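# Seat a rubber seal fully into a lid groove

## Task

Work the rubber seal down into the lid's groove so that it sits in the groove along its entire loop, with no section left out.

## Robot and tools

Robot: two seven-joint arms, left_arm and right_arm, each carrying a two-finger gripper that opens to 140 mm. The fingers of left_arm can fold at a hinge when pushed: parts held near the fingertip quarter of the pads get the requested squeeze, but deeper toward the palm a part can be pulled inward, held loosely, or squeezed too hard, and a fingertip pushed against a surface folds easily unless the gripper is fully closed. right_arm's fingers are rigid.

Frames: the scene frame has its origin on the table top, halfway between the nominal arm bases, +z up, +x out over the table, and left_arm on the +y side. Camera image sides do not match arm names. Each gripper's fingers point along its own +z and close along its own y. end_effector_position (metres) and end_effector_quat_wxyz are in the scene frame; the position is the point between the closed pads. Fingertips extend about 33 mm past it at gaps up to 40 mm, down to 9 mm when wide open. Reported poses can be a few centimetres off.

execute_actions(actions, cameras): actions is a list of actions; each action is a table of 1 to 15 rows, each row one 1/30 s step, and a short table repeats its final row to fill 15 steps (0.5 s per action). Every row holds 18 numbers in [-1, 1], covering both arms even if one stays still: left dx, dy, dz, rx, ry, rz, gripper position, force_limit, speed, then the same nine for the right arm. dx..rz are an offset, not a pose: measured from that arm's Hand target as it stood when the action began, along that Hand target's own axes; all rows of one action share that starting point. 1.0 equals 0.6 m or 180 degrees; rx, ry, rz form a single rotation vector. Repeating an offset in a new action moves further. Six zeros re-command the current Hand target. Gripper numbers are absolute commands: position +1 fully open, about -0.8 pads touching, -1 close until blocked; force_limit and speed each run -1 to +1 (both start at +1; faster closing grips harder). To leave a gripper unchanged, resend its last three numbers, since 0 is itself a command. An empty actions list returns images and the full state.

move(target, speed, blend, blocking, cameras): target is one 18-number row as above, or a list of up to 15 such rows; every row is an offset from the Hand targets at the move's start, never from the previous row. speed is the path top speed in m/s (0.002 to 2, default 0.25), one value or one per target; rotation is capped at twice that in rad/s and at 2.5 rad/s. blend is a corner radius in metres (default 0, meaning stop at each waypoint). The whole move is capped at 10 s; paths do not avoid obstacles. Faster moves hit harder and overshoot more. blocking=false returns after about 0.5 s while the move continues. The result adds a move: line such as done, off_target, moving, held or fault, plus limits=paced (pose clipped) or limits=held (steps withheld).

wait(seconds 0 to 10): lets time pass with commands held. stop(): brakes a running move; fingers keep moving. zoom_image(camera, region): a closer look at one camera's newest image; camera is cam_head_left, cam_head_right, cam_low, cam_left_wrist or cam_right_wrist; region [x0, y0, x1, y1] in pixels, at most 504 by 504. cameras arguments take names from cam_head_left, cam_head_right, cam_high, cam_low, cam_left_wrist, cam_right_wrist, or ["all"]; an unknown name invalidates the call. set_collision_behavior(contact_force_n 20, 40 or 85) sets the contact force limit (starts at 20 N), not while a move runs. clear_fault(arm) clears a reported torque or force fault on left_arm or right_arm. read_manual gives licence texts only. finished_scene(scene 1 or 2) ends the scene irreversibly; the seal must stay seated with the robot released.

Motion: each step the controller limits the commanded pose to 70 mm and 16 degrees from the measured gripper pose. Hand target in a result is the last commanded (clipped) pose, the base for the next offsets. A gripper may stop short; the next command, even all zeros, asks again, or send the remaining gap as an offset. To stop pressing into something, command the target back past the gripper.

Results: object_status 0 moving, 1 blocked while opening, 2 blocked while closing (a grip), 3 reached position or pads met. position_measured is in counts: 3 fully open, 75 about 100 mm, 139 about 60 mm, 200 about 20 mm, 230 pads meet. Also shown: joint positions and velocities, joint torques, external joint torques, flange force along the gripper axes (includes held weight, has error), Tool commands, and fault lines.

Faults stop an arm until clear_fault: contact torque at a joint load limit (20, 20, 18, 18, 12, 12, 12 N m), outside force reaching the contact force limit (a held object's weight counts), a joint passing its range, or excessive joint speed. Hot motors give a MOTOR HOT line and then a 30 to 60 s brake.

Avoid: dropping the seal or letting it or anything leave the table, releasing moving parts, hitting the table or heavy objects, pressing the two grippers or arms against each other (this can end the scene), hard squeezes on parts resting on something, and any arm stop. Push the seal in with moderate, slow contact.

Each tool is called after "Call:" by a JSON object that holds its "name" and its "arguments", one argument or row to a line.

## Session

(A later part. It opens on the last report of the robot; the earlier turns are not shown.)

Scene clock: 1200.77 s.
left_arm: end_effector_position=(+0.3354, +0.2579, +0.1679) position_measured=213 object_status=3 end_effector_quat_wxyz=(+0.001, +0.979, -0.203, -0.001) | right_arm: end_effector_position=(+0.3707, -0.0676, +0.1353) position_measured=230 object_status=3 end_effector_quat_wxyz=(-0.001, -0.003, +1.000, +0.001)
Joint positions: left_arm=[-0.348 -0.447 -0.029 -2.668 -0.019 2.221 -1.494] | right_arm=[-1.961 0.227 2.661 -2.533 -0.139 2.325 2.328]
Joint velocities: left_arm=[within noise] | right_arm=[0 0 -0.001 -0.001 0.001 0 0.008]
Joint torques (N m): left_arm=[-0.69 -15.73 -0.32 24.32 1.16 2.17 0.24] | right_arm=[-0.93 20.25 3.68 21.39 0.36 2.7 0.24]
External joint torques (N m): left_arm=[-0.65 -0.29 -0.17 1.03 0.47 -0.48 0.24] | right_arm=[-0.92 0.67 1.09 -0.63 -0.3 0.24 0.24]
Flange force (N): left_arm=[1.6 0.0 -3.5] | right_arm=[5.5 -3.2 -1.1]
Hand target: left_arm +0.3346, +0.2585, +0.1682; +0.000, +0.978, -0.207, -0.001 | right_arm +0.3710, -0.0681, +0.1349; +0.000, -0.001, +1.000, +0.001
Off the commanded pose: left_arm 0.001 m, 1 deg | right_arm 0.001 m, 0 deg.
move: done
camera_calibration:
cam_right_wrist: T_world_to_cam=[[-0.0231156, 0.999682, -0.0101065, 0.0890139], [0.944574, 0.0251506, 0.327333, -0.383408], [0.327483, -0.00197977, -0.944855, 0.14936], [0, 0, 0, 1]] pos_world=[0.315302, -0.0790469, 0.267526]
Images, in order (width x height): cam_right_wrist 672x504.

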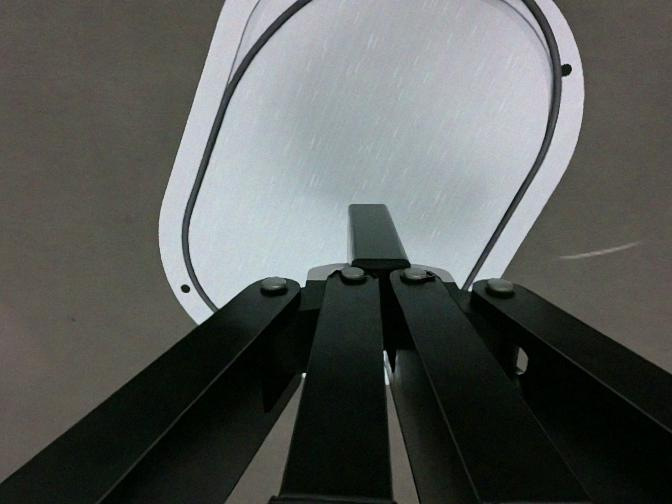

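Call:
{"name": "move", "arguments": {
  "target": [
    [0,0,0,0,0,0,-0.66,-1,-1, -0.02,0.07,0,0,0,-0.43,-1,-1,-1],
    [0,0,0,0,0,0,-0.66,-1,-1, -0.0552,0.1332,0.02,0,0,-0.875,-1,-1,-1],
    [0,0,0,0,0,0,-0.66,-1,-1, -0.0552,0.1332,0.1048,0,0,-0.875,-1,-1,-1]
  ],
  "speed": [0.3,0.3,0.1],
  "blend": [0.02,0.01,0],
  "cameras": ["cam_right_wrist"]
}}

Scene clock: 1254.97 s.
left_arm: end_effector_position=(+0.3354, +0.2579, +0.1679) position_measured=213 object_status=3 end_effector_quat_wxyz=(+0.001, +0.979, -0.203, -0.001) | right_arm: end_effector_position=(+0.4036, +0.0111, +0.0713) position_measured=230 object_status=3 end_effector_quat_wxyz=(+0.001, +0.981, -0.196, +0.000)
Joint positions: left_arm=[-0.348 -0.447 -0.029 -2.668 -0.019 2.221 -1.494] | right_arm=[-1.469 -0.204 2.258 -2.326 0.242 2.44 -0.606]
Joint velocities: left_arm=[within noise] | right_arm=[0.001 0 0.001 0.001 -0.001 0 -0.004]
Joint torques (N m): left_arm=[-0.71 -15.75 -0.33 24.34 1.14 2.17 0.25] | right_arm=[-0.97 25.39 -3.67 21.05 0.39 2.68 -0.18]
External joint torques (N m): left_arm=[-0.76 -0.45 -0.27 1.19 0.45 -0.46 0.25] | right_arm=[-0.97 1.26 1.03 0.24 -0.12 0.04 -0.18]
Flange force (N): left_arm=[1.6 0.3 -3.9] | right_arm=[0.9 0.4 -0.3]
Hand target: left_arm +0.3346, +0.2585, +0.1682; +0.000, +0.978, -0.207, -0.001 | right_arm +0.4040, +0.0120, +0.0721; -0.001, +0.981, -0.194, +0.000
Off the commanded pose: left_arm 0.001 m, 1 deg | right_arm 0.001 m, 0 deg.
move: done
camera_calibration:
cam_right_wrist: T_world_to_cam=[[-0.369537, -0.929161, -0.0101085, 0.171694], [-0.878758, 0.345913, 0.32883, 0.336613], [-0.302039, 0.130397, -0.944335, 0.330892], [0, 0, 0, 1]] pos_world=[0.459191, -0.0000548104, 0.20352]
Images, in order (width x height): cam_right_wrist 672x504.

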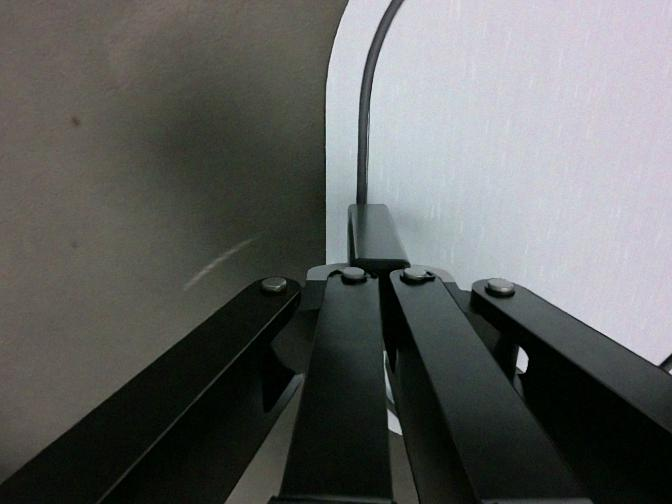

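Call:
{"name": "move", "arguments": {
  "target": [
    [0,0,0,0,0,0,-0.66,-1,-1, -0.0100,-0.0027,0.0292,0,0,0,-1,-1,-1],
    [0,0,0,0,0,0,-0.66,-1,-1, -0.0100,-0.0027,0.0380,0,0,0,-1,-1,-1],
    [0,0,0,0,0,0,-0.66,-1,-1, -0.0100,-0.0027,0.0267,0,0,0,-1,-1,-1],
    [0,0,0,0,0,0,-0.66,-1,-1, -0.0333,-0.0030,0.0292,0,0,0,-1,-1,-1],
    [0,0,0,0,0,0,-0.66,-1,-1, -0.0333,-0.0030,0.0380,0,0,0,-1,-1,-1],
    [0,0,0,0,0,0,-0.66,-1,-1, -0.0333,-0.0030,0.0267,0,0,0,-1,-1,-1],
    [0,0,0,0,0,0,-0.66,-1,-1, -0.0567,-0.0033,0.0292,0,0,0,-1,-1,-1],
    [0,0,0,0,0,0,-0.66,-1,-1, -0.0567,-0.0033,0.0380,0,0,0,-1,-1,-1],
    [0,0,0,0,0,0,-0.66,-1,-1, -0.0567,-0.0033,0,0,0,0,-1,-1,-1]
  ],
  "speed": [0.06,0.02,0.06,0.06,0.02,0.06,0.06,0.02,0.06],
  "cameras": ["cam_right_wrist"]
}}

Scene clock: 1278.50 s.
left_arm: end_effector_position=(+0.3354, +0.2579, +0.1679) position_measured=213 object_status=3 end_effector_quat_wxyz=(+0.001, +0.979, -0.203, -0.001) | right_arm: end_effector_position=(+0.3738, +0.0270, +0.0719) position_measured=230 object_status=3 end_effector_quat_wxyz=(-0.002, +0.981, -0.193, +0.000)
Joint positions: left_arm=[-0.348 -0.447 -0.029 -2.668 -0.019 2.221 -1.494] | right_arm=[-1.381 -0.163 2.234 -2.367 0.207 2.459 -0.527]
Joint velocities: left_arm=[within noise] | right_arm=[0.001 -0.001 -0.001 0 0 -0.001 0.005]
Joint torques (N m): left_arm=[-0.71 -15.77 -0.31 24.29 1.15 2.17 0.29] | right_arm=[-0.2 23.37 -3.53 20.49 0.09 2.49 0.21]
External joint torques (N m): left_arm=[-0.73 -0.49 -0.21 1.15 0.46 -0.46 0.29] | right_arm=[-0.23 1.05 0.22 -0.26 -0.41 -0.15 0.21]
Flange force (N): left_arm=[1.3 0.1 -3.9] | right_arm=[-2.7 5.5 -5.0]
Hand target: left_arm +0.3346, +0.2585, +0.1682; +0.000, +0.978, -0.207, -0.001 | right_arm +0.3733, +0.0268, +0.0721; -0.001, +0.981, -0.194, +0.000
Off the commanded pose: left_arm 0.001 m, 1 deg | right_arm 0.001 m, 0 deg.
move: done
camera_calibration:
cam_right_wrist: T_world_to_cam=[[-0.362886, -0.931712, -0.0150611, 0.173449], [-0.881304, 0.337913, 0.330331, 0.305861], [-0.302684, 0.133146, -0.943745, 0.320467], [0, 0, 0, 1]] pos_world=[0.429499, 0.0155813, 0.204016]
Images, in order (width x height): cam_right_wrist 672x504.

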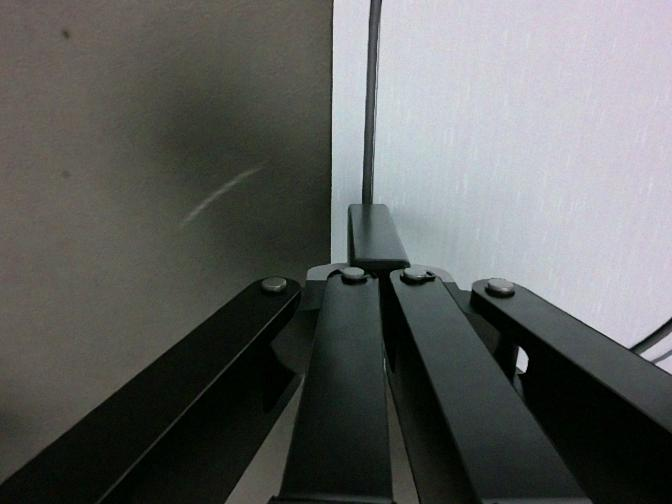

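Call:
{"name": "zoom_image", "arguments": {
  "camera": "cam_right_wrist",
  "region": [315, 80, 445, 210]
}}

Scaled by 3.877 from the camera's 672x504 image, which has a finer 960x720 frame.

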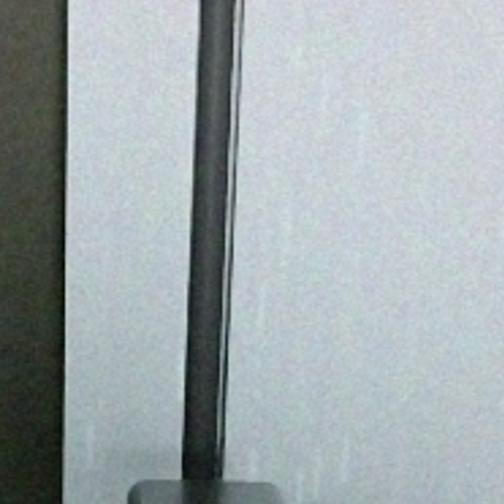

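Call:
{"name": "move", "arguments": {
  "target": [
    [0,0,0,0,0,0,-0.66,-1,-1, -0.0233,0.0008,0.0292,0,0,0,-1,-1,-1],
    [0,0,0,0,0,0,-0.66,-1,-1, -0.0233,0.0008,0.0380,0,0,0,-1,-1,-1],
    [0,0,0,0,0,0,-0.66,-1,-1, -0.0233,0.0008,0.0267,0,0,0,-1,-1,-1],
    [0,0,0,0,0,0,-0.66,-1,-1, -0.0485,0.0013,0.0292,0,0,-0.0444,-1,-1,-1],
    [0,0,0,0,0,0,-0.66,-1,-1, -0.0485,0.0013,0.0380,0,0,-0.0444,-1,-1,-1],
    [0,0,0,0,0,0,-0.66,-1,-1, -0.0485,0.0013,0.0267,0,0,-0.0444,-1,-1,-1],
    [0,0,0,0,0,0,-0.66,-1,-1, -0.0725,0.0075,0.0292,0,0,-0.1222,-1,-1,-1],
    [0,0,0,0,0,0,-0.66,-1,-1, -0.0725,0.0075,0.0380,0,0,-0.1222,-1,-1,-1],
    [0,0,0,0,0,0,-0.66,-1,-1, -0.0725,0.0075,0,0,0,-0.1222,-1,-1,-1]
  ],
  "speed": [0.06,0.02,0.06,0.1,0.02,0.06,0.1,0.02,0.06],
  "cameras": ["cam_right_wrist"]
}}

Scene clock: 1303.73 s.
left_arm: end_effector_position=(+0.3354, +0.2579, +0.1679) position_measured=213 object_status=3 end_effector_quat_wxyz=(+0.001, +0.979, -0.203, -0.001) | right_arm: end_effector_position=(+0.3318, +0.0394, +0.0718) position_measured=230 object_status=3 end_effector_quat_wxyz=(-0.001, +1.000, -0.002, +0.000)
Joint positions: left_arm=[-0.348 -0.447 -0.029 -2.668 -0.019 2.221 -1.494] | right_arm=[-1.395 -0.077 2.326 -2.433 0.095 2.486 -0.751]
Joint velocities: left_arm=[within noise] | right_arm=[0 0 0.001 -0.001 0.001 0 0.006]
Joint torques (N m): left_arm=[-0.65 -15.76 -0.33 24.32 1.15 2.18 0.27] | right_arm=[-0.23 23.28 -1.32 20.36 0.08 2.49 0.22]
External joint torques (N m): left_arm=[-0.64 -0.35 -0.21 1.07 0.47 -0.46 0.27] | right_arm=[-0.28 1.17 0.22 -0.21 -0.4 -0.17 0.22]
Flange force (N): left_arm=[1.5 0.0 -3.6] | right_arm=[-4.7 5.0 -5.9]
Hand target: left_arm +0.3346, +0.2585, +0.1682; +0.000, +0.978, -0.207, -0.001 | right_arm +0.3314, +0.0392, +0.0722; -0.001, +1.000, -0.004, +0.000
Off the commanded pose: left_arm 0.001 m, 1 deg | right_arm 0.001 m, 0 deg.
move: done
camera_calibration:
cam_right_wrist: T_world_to_cam=[[0.0124868, -0.999812, -0.01486, 0.0479031], [-0.943999, -0.0166875, 0.329525, 0.299492], [-0.329711, 0.00991309, -0.94403, 0.319902], [0, 0, 0, 1]] pos_world=[0.387597, 0.0497206, 0.204019]
Images, in order (width x height): cam_right_wrist 672x504.

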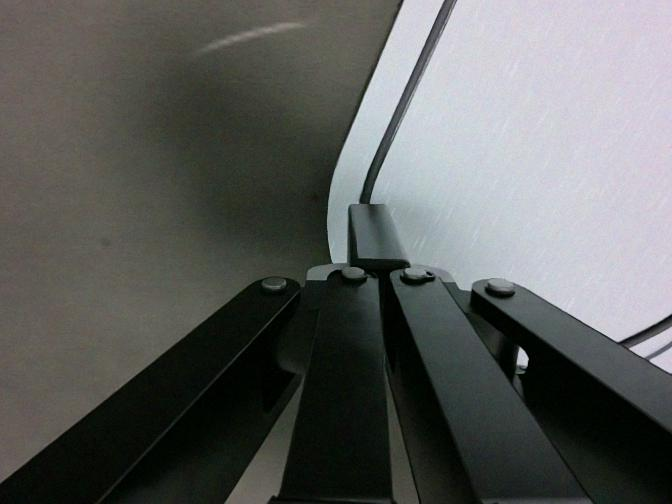

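Call:
{"name": "zoom_image", "arguments": {
  "camera": "cam_right_wrist",
  "region": [315, 80, 445, 210]
}}

Scaled by 3.877 from the camera's 672x504 image, which has a finer 960x720 frame.

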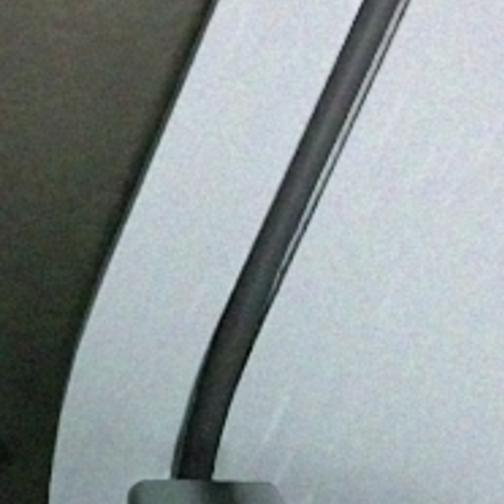

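Call:
{"name": "move", "arguments": {
  "target": [
    [0,0,0,0,0,0,-0.66,-1,-1, 0,0.05,-0.08,0,0,0,-1,-1,-1],
    [0,0,0,0,0,0,-0.66,-1,-1, -0.1047,0.2135,-0.08,0,0,0.375,-1,-1,-1],
    [0,0,0,0,0,0,-0.66,-1,-1, -0.1047,0.2135,-0.03,0,0,0.375,-0.55,-1,-1]
  ],
  "speed": [0.15,0.25,0.15],
  "blend": [0.02,0.01,0],
  "cameras": ["cam_right_wrist"]
}}

Scene clock: 1334.87 s.
left_arm: end_effector_position=(+0.3354, +0.2579, +0.1679) position_measured=213 object_status=3 end_effector_quat_wxyz=(+0.001, +0.979, -0.203, -0.001) | right_arm: end_effector_position=(+0.2681, -0.0881, +0.0910) position_measured=199 object_status=0 end_effector_quat_wxyz=(-0.001, +0.831, -0.556, +0.000)
Joint positions: left_arm=[-0.348 -0.447 -0.029 -2.668 -0.019 2.221 -1.494] | right_arm=[-2.05 0.405 2.854 -2.851 -0.177 2.456 0.53]
Joint torques (N m): left_arm=[-0.67 -15.75 -0.34 24.3 1.16 2.18 0.28] | right_arm=[-0.59 13.68 2.71 19.82 0.35 2.77 0.23]
External joint torques (N m): left_arm=[-0.7 -0.43 -0.26 1.1 0.48 -0.46 0.28] | right_arm=[-0.59 0.02 0.72 -0.72 -0.13 0.23 0.23]
Flange force (N): left_arm=[1.4 0.2 -3.7] | right_arm=[0.6 3.2 0.9]
Hand target: left_arm +0.3346, +0.2585, +0.1682; +0.000, +0.978, -0.207, -0.001 | right_arm +0.2676, -0.0885, +0.0900; +0.000, +0.830, -0.559, +0.000
Off the commanded pose: left_arm 0.001 m, 1 deg | right_arm 0.001 m, 0 deg.
move: done
camera_calibration:
cam_right_wrist: T_world_to_cam=[[-0.91787, -0.396654, -0.0133842, 0.223923], [-0.378482, 0.864675, 0.330287, 0.156872], [-0.119437, 0.308226, -0.943786, 0.288235], [0, 0, 0, 1]] pos_world=[0.299331, -0.135665, 0.223216]
Images, in order (width x height): cam_right_wrist 672x504.

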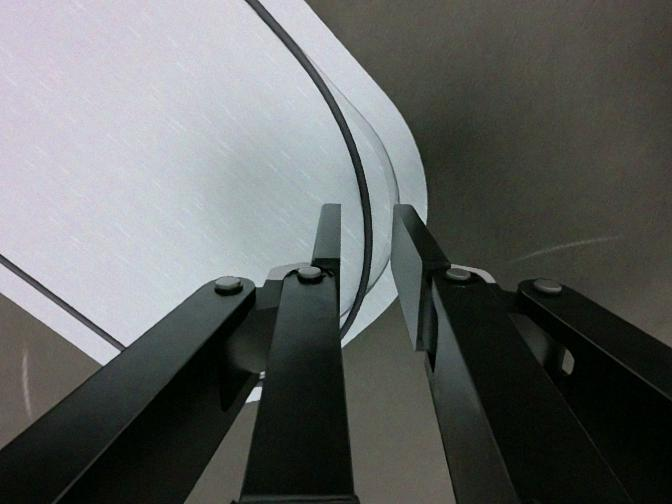

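Call:
{"name": "move", "arguments": {
  "target": [
    [0,0,0,0,0,0,-0.66,-1,-1, -0.1572,-0.1793,-0.05,0,0,-0.3744,-0.55,-1,-1],
    [0,0,0,0,0,0,-0.66,-1,-1, -0.0697,-0.2737,-0.05,0,0,-0.2517,-0.55,-1,-1],
    [0,0,0,0,0,0,-0.66,-1,-1, 0.0733,-0.3562,-0.05,0,0,-0.0217,-0.55,-1,-1],
    [0,0,0,0,0,0,-0.66,-1,-1, 0.1638,-0.3173,-0.05,0,0,0.2528,-0.55,-1,-1],
    [0,0,0,0,0,0,-0.66,-1,-1, 0.1965,-0.2838,-0.05,0,0,0.2528,-0.55,-1,-1],
    [0,0,0,0,0,0,-0.66,-1,-1, 0.2082,-0.1305,-0.05,0,0,-0.2472,-0.55,-1,-1]
  ],
  "speed": 0.45,
  "blend": [0.01,0.01,0.01,0.01,0.01,0]
}}

Scene clock: 1372.70 s.
left_arm: end_effector_position=(+0.3354, +0.2579, +0.1679) position_measured=213 object_status=3 end_effector_quat_wxyz=(+0.001, +0.979, -0.203, -0.001) | right_arm: end_effector_position=(+0.3866, -0.1744, +0.1196) position_measured=199 object_status=3 end_effector_quat_wxyz=(-0.001, +0.978, -0.207, -0.001)
Joint positions: left_arm=[-0.348 -0.447 -0.029 -2.668 -0.019 2.221 -1.494] | right_arm=[-1.587 0.631 2.026 -2.634 -0.705 2.191 -0.21]
Joint velocities: left_arm=[within noise] | right_arm=[0 -0.001 0 0 0 -0.002 -0.007]
Joint torques (N m): left_arm=[-0.7 -15.73 -0.29 24.34 1.15 2.17 0.3] | right_arm=[-0.19 0.56 13.17 18.72 0.21 2.42 -0.18]
External joint torques (N m): left_arm=[-0.77 -0.48 -0.26 1.2 0.46 -0.45 0.3] | right_arm=[-0.21 0.78 0.31 0.22 -0.41 -0.19 -0.18]
Flange force (N): left_arm=[1.5 0.2 -3.9] | right_arm=[-1.2 3.8 -3.3]
Hand target: left_arm +0.3346, +0.2585, +0.1682; +0.000, +0.978, -0.207, -0.001 | right_arm +0.3872, -0.1748, +0.1199; -0.001, +0.979, -0.203, +0.000
Off the commanded pose: left_arm 0.001 m, 1 deg | right_arm 0.001 m, 0 deg.
move: done; limits=paced

Call:
{"name": "move", "arguments": {
  "target": [
    [0,0,0,0,0,0,-0.66,-1,-1, 0,0,0,0,0,-0.5,-0.55,-1,-1],
    [0,0,0,0,0,0,-0.66,-1,-1, -0.098,-0.2969,0,0,0,-0.5,-0.55,-1,-1],
    [0,0,0,0,0,0,-0.66,-1,-1, -0.098,-0.2969,0,0,0,0,-0.55,-1,-1],
    [0,0,0,0,0,0,-0.66,-1,-1, 0,0,0,0,0,0,-0.55,-1,-1]
  ],
  "speed": 0.5,
  "blend": [0.01,0.01,0.01,0]
}}

Scene clock: 1393.23 s.
left_arm: end_effector_position=(+0.3354, +0.2579, +0.1679) position_measured=213 object_status=3 end_effector_quat_wxyz=(+0.001, +0.979, -0.203, -0.001) | right_arm: end_effector_position=(+0.3868, -0.1748, +0.1201) position_measured=199 object_status=3 end_effector_quat_wxyz=(+0.000, +0.980, -0.201, -0.002)
Joint positions: left_arm=[-0.348 -0.447 -0.029 -2.668 -0.019 2.221 -1.494] | right_arm=[-1.567 0.653 2.008 -2.628 -0.726 2.171 -0.205]
Joint velocities: left_arm=[within noise] | right_arm=[0 0 0.001 0 0 0.005 0.003]
Joint torques (N m): left_arm=[-0.71 -15.77 -0.36 24.31 1.14 2.17 0.26] | right_arm=[-1.02 -0.86 14.54 17.64 0.24 2.93 0.15]
External joint torques (N m): left_arm=[-0.74 -0.34 -0.28 1.05 0.45 -0.47 0.26] | right_arm=[-1.01 0.07 1.11 -0.7 -0.39 0.31 0.15]
Flange force (N): left_arm=[1.5 0.3 -3.6] | right_arm=[-5.6 7.4 -2.5]
Hand target: left_arm +0.3346, +0.2585, +0.1682; +0.000, +0.978, -0.207, -0.001 | right_arm +0.3872, -0.1748, +0.1199; -0.001, +0.979, -0.203, +0.000
Off the commanded pose: left_arm 0.001 m, 1 deg | right_arm 0.000 m, 0 deg.
move: done; limits=paced

Call:
{"name": "move", "arguments": {
  "target": [
    [0,0,0,0,0,0,-0.66,-1,-1, 0,0,0,0,0,0.5,-0.55,-1,-1],
    [0,0,0,0,0,0,-0.66,-1,-1, 0,0,0,0,0,0.95,-0.55,-1,-1],
    [0,0,0,0,0,0,-0.66,-1,-1, 0,0,0,0,0,-0.75,-0.55,-1,-1]
  ],
  "speed": [0.5,0.5,0.2],
  "blend": [0.01,0.01,0]
}}

Scene clock: 1501.23 s.
left_arm: end_effector_position=(+0.3354, +0.2579, +0.1679) position_measured=213 object_status=3 end_effector_quat_wxyz=(+0.001, +0.979, -0.203, -0.001) | right_arm: end_effector_position=(+0.3885, -0.1748, +0.1206) position_measured=199 object_status=3 end_effector_quat_wxyz=(-0.052, +0.524, +0.850, +0.037)
Joint positions: left_arm=[-0.348 -0.447 -0.029 -2.668 -0.019 2.221 -1.494] | right_arm=[-2.476 0.301 2.854 -2.671 0.064 2.373 2.978]
Joint velocities: left_arm=[within noise] | right_arm=[0 -0.001 0 0 0 0 0.008]
Joint torques (N m): left_arm=[-0.68 -15.77 -0.31 24.29 1.16 2.16 0.27] | right_arm=[-0.94 18.57 2.45 21.49 0.81 2.46 0.28]
External joint torques (N m): left_arm=[-0.74 -0.44 -0.27 1.12 0.47 -0.46 0.27] | right_arm=[-0.95 0.38 0.66 -0.16 0.17 0 0.27]
Flange force (N): left_arm=[1.4 0.3 -3.8] | right_arm=[1.0 -2.6 -1.4]
Hand target: left_arm +0.3346, +0.2585, +0.1682; +0.000, +0.978, -0.207, -0.001 | right_arm +0.3872, -0.1748, +0.1199; +0.000, +0.562, +0.827, +0.000
Off the commanded pose: left_arm 0.001 m, 1 deg | right_arm 0.001 m, 9 deg.
joint sent to its limit (right arm) — joint 3 (upper arm roll), upper limit; joint 7 (wrist roll), upper limit. The joint targets are off in orientation, not in position.
move: off_target (right_arm); limits=paced

Call:
{"name": "move", "arguments": {
  "target": [
    [0,0,0,0,0,0,-0.66,-1,-1, 0,0,-0.03,0,0,-0.611,-0.55,-1,-1],
    [0,0,0,0,0,0,-0.66,-1,-1, 0,0,-0.05,0,0,0.75,-0.55,-1,-1],
    [0,0,0,0,0,0,-0.66,-1,-1, -0.0760,0.5306,-0.05,0,0,0.75,-0.55,-1,-1]
  ],
  "speed": [0.5,0.5,0.25],
  "blend": [0.01,0.01,0]
}}

Scene clock: 1581.27 s.
left_arm: end_effector_position=(+0.3354, +0.2579, +0.1679) position_measured=213 object_status=3 end_effector_quat_wxyz=(+0.001, +0.979, -0.203, -0.001) | right_arm: end_effector_position=(+0.7003, -0.0994, +0.1512) position_measured=199 object_status=3 end_effector_quat_wxyz=(-0.002, +0.979, -0.206, +0.001)
Joint positions: left_arm=[-0.348 -0.447 -0.029 -2.668 -0.019 2.221 -1.494] | right_arm=[-0.406 1.078 1.325 -1.334 -1.032 1.672 -0.36]
Joint velocities: left_arm=[within noise] | right_arm=[0 -0.001 -0.001 0 0 0 -0.007]
Joint torques (N m): left_arm=[-0.71 -15.75 -0.36 24.31 1.15 2.17 0.28] | right_arm=[-0.21 -43.95 26.41 13.06 0.65 2.48 -0.15]
External joint torques (N m): left_arm=[-0.72 -0.5 -0.25 1.19 0.46 -0.45 0.28] | right_arm=[-0.13 -0.22 0.48 0.08 -0.11 -0.17 -0.15]
Flange force (N): left_arm=[1.4 0.2 -4.0] | right_arm=[-0.1 0.7 -0.9]
Hand target: left_arm +0.3346, +0.2585, +0.1682; +0.000, +0.978, -0.207, -0.001 | right_arm +0.7000, -0.1001, +0.1499; -0.001, +0.979, -0.203, +0.000
Off the commanded pose: left_arm 0.001 m, 1 deg | right_arm 0.001 m, 0 deg.
move: done; limits=paced

Call:
{"name": "move", "arguments": {
  "target": [
    [0,0,0,0,0,0,-0.66,-1,-1, 0,0,0,0,0,0.5,-0.55,-1,-1],
    [0,0,0,0,0,0,-0.66,-1,-1, 0,0,0,0,0,0.95,-0.55,-1,-1]
  ],
  "speed": [0.5,0.5],
  "blend": [0.01,0]
}}

Scene clock: 1594.80 s.
left_arm: end_effector_position=(+0.3354, +0.2579, +0.1679) position_measured=213 object_status=3 end_effector_quat_wxyz=(+0.001, +0.979, -0.203, -0.001) | right_arm: end_effector_position=(+0.7004, -0.1014, +0.1499) position_measured=199 object_status=3 end_effector_quat_wxyz=(+0.000, +0.122, +0.992, -0.001)
Joint positions: left_arm=[-0.348 -0.447 -0.029 -2.668 -0.019 2.221 -1.494] | right_arm=[0.05 0.638 0.443 -1.389 -0.281 1.963 2.299]
Joint velocities: left_arm=[within noise] | right_arm=[0.001 -0.001 -0.001 0 0.002 0 0.007]
Joint torques (N m): left_arm=[-0.67 -15.75 -0.34 24.29 1.14 2.18 0.25] | right_arm=[-0.21 -50.4 8.65 23.25 0.98 2.69 0.21]
External joint torques (N m): left_arm=[-0.7 -0.46 -0.26 1.17 0.45 -0.45 0.25] | right_arm=[-0.19 -1.75 0.32 -0.43 0.15 0.24 0.21]
Flange force (N): left_arm=[1.5 0.2 -3.8] | right_arm=[8.7 -5.7 -0.4]
Hand target: left_arm +0.3346, +0.2585, +0.1682; +0.000, +0.978, -0.207, -0.001 | right_arm +0.7000, -0.1001, +0.1499; +0.000, +0.125, +0.992, +0.001
Off the commanded pose: left_arm 0.001 m, 1 deg | right_arm 0.001 m, 0 deg.
move: done; limits=paced

Call:
{"name": "move", "arguments": {
  "target": [
    [0,0,0,0,0,0,-0.66,-1,-1, 0,0,0,0,0,0.22,-0.55,-1,-1],
    [0,0,0,0,0,0,-0.66,-1,-1, 0.4650,-0.2018,0.033,0,0,0.22,-0.55,-1,-1]
  ],
  "speed": [0.3,0.2],
  "blend": [0.01,0]
}}

Scene clock: 1608.80 s.
left_arm: end_effector_position=(+0.3354, +0.2579, +0.1679) position_measured=213 object_status=3 end_effector_quat_wxyz=(+0.001, +0.979, -0.203, -0.001) | right_arm: end_effector_position=(+0.3996, -0.1487, +0.1300) position_measured=199 object_status=3 end_effector_quat_wxyz=(+0.000, +0.456, +0.890, -0.001)
Joint positions: left_arm=[-0.348 -0.447 -0.029 -2.668 -0.019 2.221 -1.494] | right_arm=[0.24 -0.257 0.272 -2.596 0.094 2.343 2.912]
Joint velocities: left_arm=[within noise] | right_arm=[0.001 0 0 0 0.002 0.004 -0.003]
Joint torques (N m): left_arm=[-0.69 -15.71 -0.34 24.32 1.15 2.15 0.33] | right_arm=[-0.11 -20.52 -1.84 21.72 0.85 2.72 -0.2]
External joint torques (N m): left_arm=[-0.68 -0.34 -0.21 1.13 0.47 -0.48 0.33] | right_arm=[-0.12 -0.65 0.18 -0.41 0.17 0.22 -0.2]
Flange force (N): left_arm=[1.7 0.0 -3.7] | right_arm=[0.4 -3.5 -0.2]
Hand target: left_arm +0.3346, +0.2585, +0.1682; +0.000, +0.978, -0.207, -0.001 | right_arm +0.3996, -0.1479, +0.1301; +0.000, +0.454, +0.891, +0.000
Off the commanded pose: left_arm 0.001 m, 1 deg | right_arm 0.001 m, 0 deg.
move: done

Call:
{"name": "move", "arguments": {
  "target": [
    [0,0,0,0,0,0,-0.66,-1,-1, 0.1050,-0.0608,0,0,0,-0.46,-0.55,-1,-1],
    [0,0,0,0,0,0,-0.66,-1,-1, 0.2100,-0.1217,0.04,0,0,-0.923,-0.55,-1,-1],
    [0,0,0,0,0,0,-0.66,-1,-1, 0.2100,-0.1217,0.0968,0,0,-0.923,-0.55,-1,-1]
  ],
  "speed": [0.4,0.4,0.1],
  "blend": [0.01,0.01,0],
  "cameras": ["cam_right_wrist"]
}}

Scene clock: 1628.47 s.
left_arm: end_effector_position=(+0.3354, +0.2579, +0.1679) position_measured=213 object_status=3 end_effector_quat_wxyz=(+0.001, +0.979, -0.203, -0.001) | right_arm: end_effector_position=(+0.2657, -0.0894, +0.0721) position_measured=199 object_status=3 end_effector_quat_wxyz=(+0.001, +0.827, -0.562, -0.001)
Joint positions: left_arm=[-0.348 -0.447 -0.029 -2.668 -0.019 2.221 -1.494] | right_arm=[1.408 -0.41 -0.652 -2.859 -0.403 2.485 0.703]
Joint velocities: left_arm=[within noise] | right_arm=[0.001 0 0 -0.001 0.002 0.002 -0.006]
Joint torques (N m): left_arm=[-0.69 -15.74 -0.35 24.28 1.15 2.17 0.27] | right_arm=[-0.22 -10.19 4.95 18.73 0.04 2.77 -0.13]
External joint torques (N m): left_arm=[-0.71 -0.46 -0.26 1.1 0.46 -0.46 0.27] | right_arm=[-0.2 0.55 0.28 -0.21 -0.42 0.25 -0.13]
Flange force (N): left_arm=[1.2 0.2 -3.8] | right_arm=[0.3 -0.1 2.4]
Hand target: left_arm +0.3346, +0.2585, +0.1682; +0.000, +0.978, -0.207, -0.001 | right_arm +0.2665, -0.0888, +0.0722; +0.000, +0.830, -0.558, +0.000
Off the commanded pose: left_arm 0.001 m, 1 deg | right_arm 0.001 m, 1 deg.
move: done
camera_calibration:
cam_right_wrist: T_world_to_cam=[[-0.923257, -0.384065, -0.00952687, 0.223222], [-0.365335, 0.870018, 0.331059, 0.160263], [-0.11886, 0.309133, -0.943562, 0.270403], [0, 0, 0, 1]] pos_world=[0.29678, -0.13729, 0.204212]
Images, in order (width x height): cam_right_wrist 672x504.

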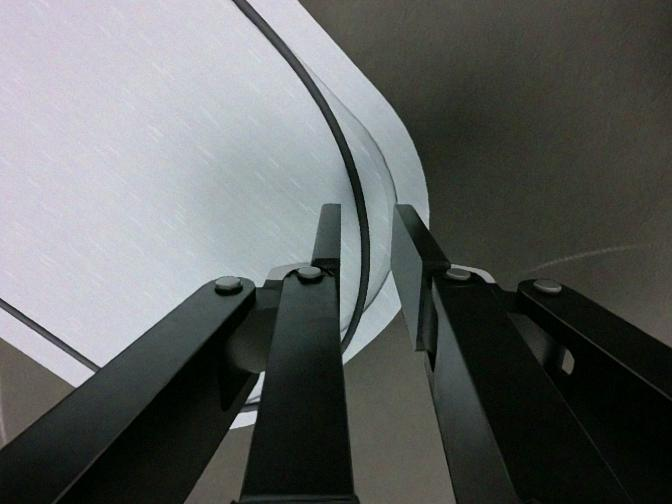

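Call:
{"name": "move", "arguments": {
  "target": [
    [0,0,0,0,0,0,-0.66,-1,-1, 0,0,0.0358,0,0,0,-0.55,-1,-1],
    [0,0,0,0,0,0,-0.66,-1,-1, 0,0,0.0358,0,0,0,-1,-1,-1]
  ],
  "speed": [0.04,0.04],
  "cameras": ["cam_right_wrist"]
}}

Scene clock: 1655.90 s.
left_arm: end_effector_position=(+0.3354, +0.2579, +0.1679) position_measured=213 object_status=3 end_effector_quat_wxyz=(+0.001, +0.979, -0.203, -0.001) | right_arm: end_effector_position=(+0.2668, -0.0890, +0.0511) position_measured=225 object_status=0 end_effector_quat_wxyz=(+0.000, +0.829, -0.560, +0.000)
Joint positions: left_arm=[-0.348 -0.447 -0.029 -2.668 -0.019 2.221 -1.494] | right_arm=[1.442 -0.334 -0.696 -2.87 -0.4 2.574 0.692]
Joint torques (N m): left_arm=[-0.7 -15.74 -0.36 24.31 1.14 2.18 0.25] | right_arm=[-0.16 -11.32 4.31 17.15 0.29 2.74 -0.1]
External joint torques (N m): left_arm=[-0.73 -0.31 -0.28 1.05 0.46 -0.47 0.25] | right_arm=[-0.21 0.37 0.2 -0.66 -0.11 0.22 -0.1]
Flange force (N): left_arm=[1.6 0.3 -3.5] | right_arm=[0.7 1.3 2.1]
Hand target: left_arm +0.3346, +0.2585, +0.1682; +0.000, +0.978, -0.207, -0.001 | right_arm +0.2665, -0.0888, +0.0507; +0.000, +0.830, -0.558, +0.000
Off the commanded pose: left_arm 0.001 m, 1 deg | right_arm 0.001 m, 0 deg.
move: done
camera_calibration:
cam_right_wrist: T_world_to_cam=[[-0.921351, -0.388542, -0.0121429, 0.223368], [-0.370481, 0.868207, 0.330093, 0.168536], [-0.117712, 0.30863, -0.94387, 0.250285], [0, 0, 0, 1]] pos_world=[0.297702, -0.136782, 0.183316]
Images, in order (width x height): cam_right_wrist 672x504.

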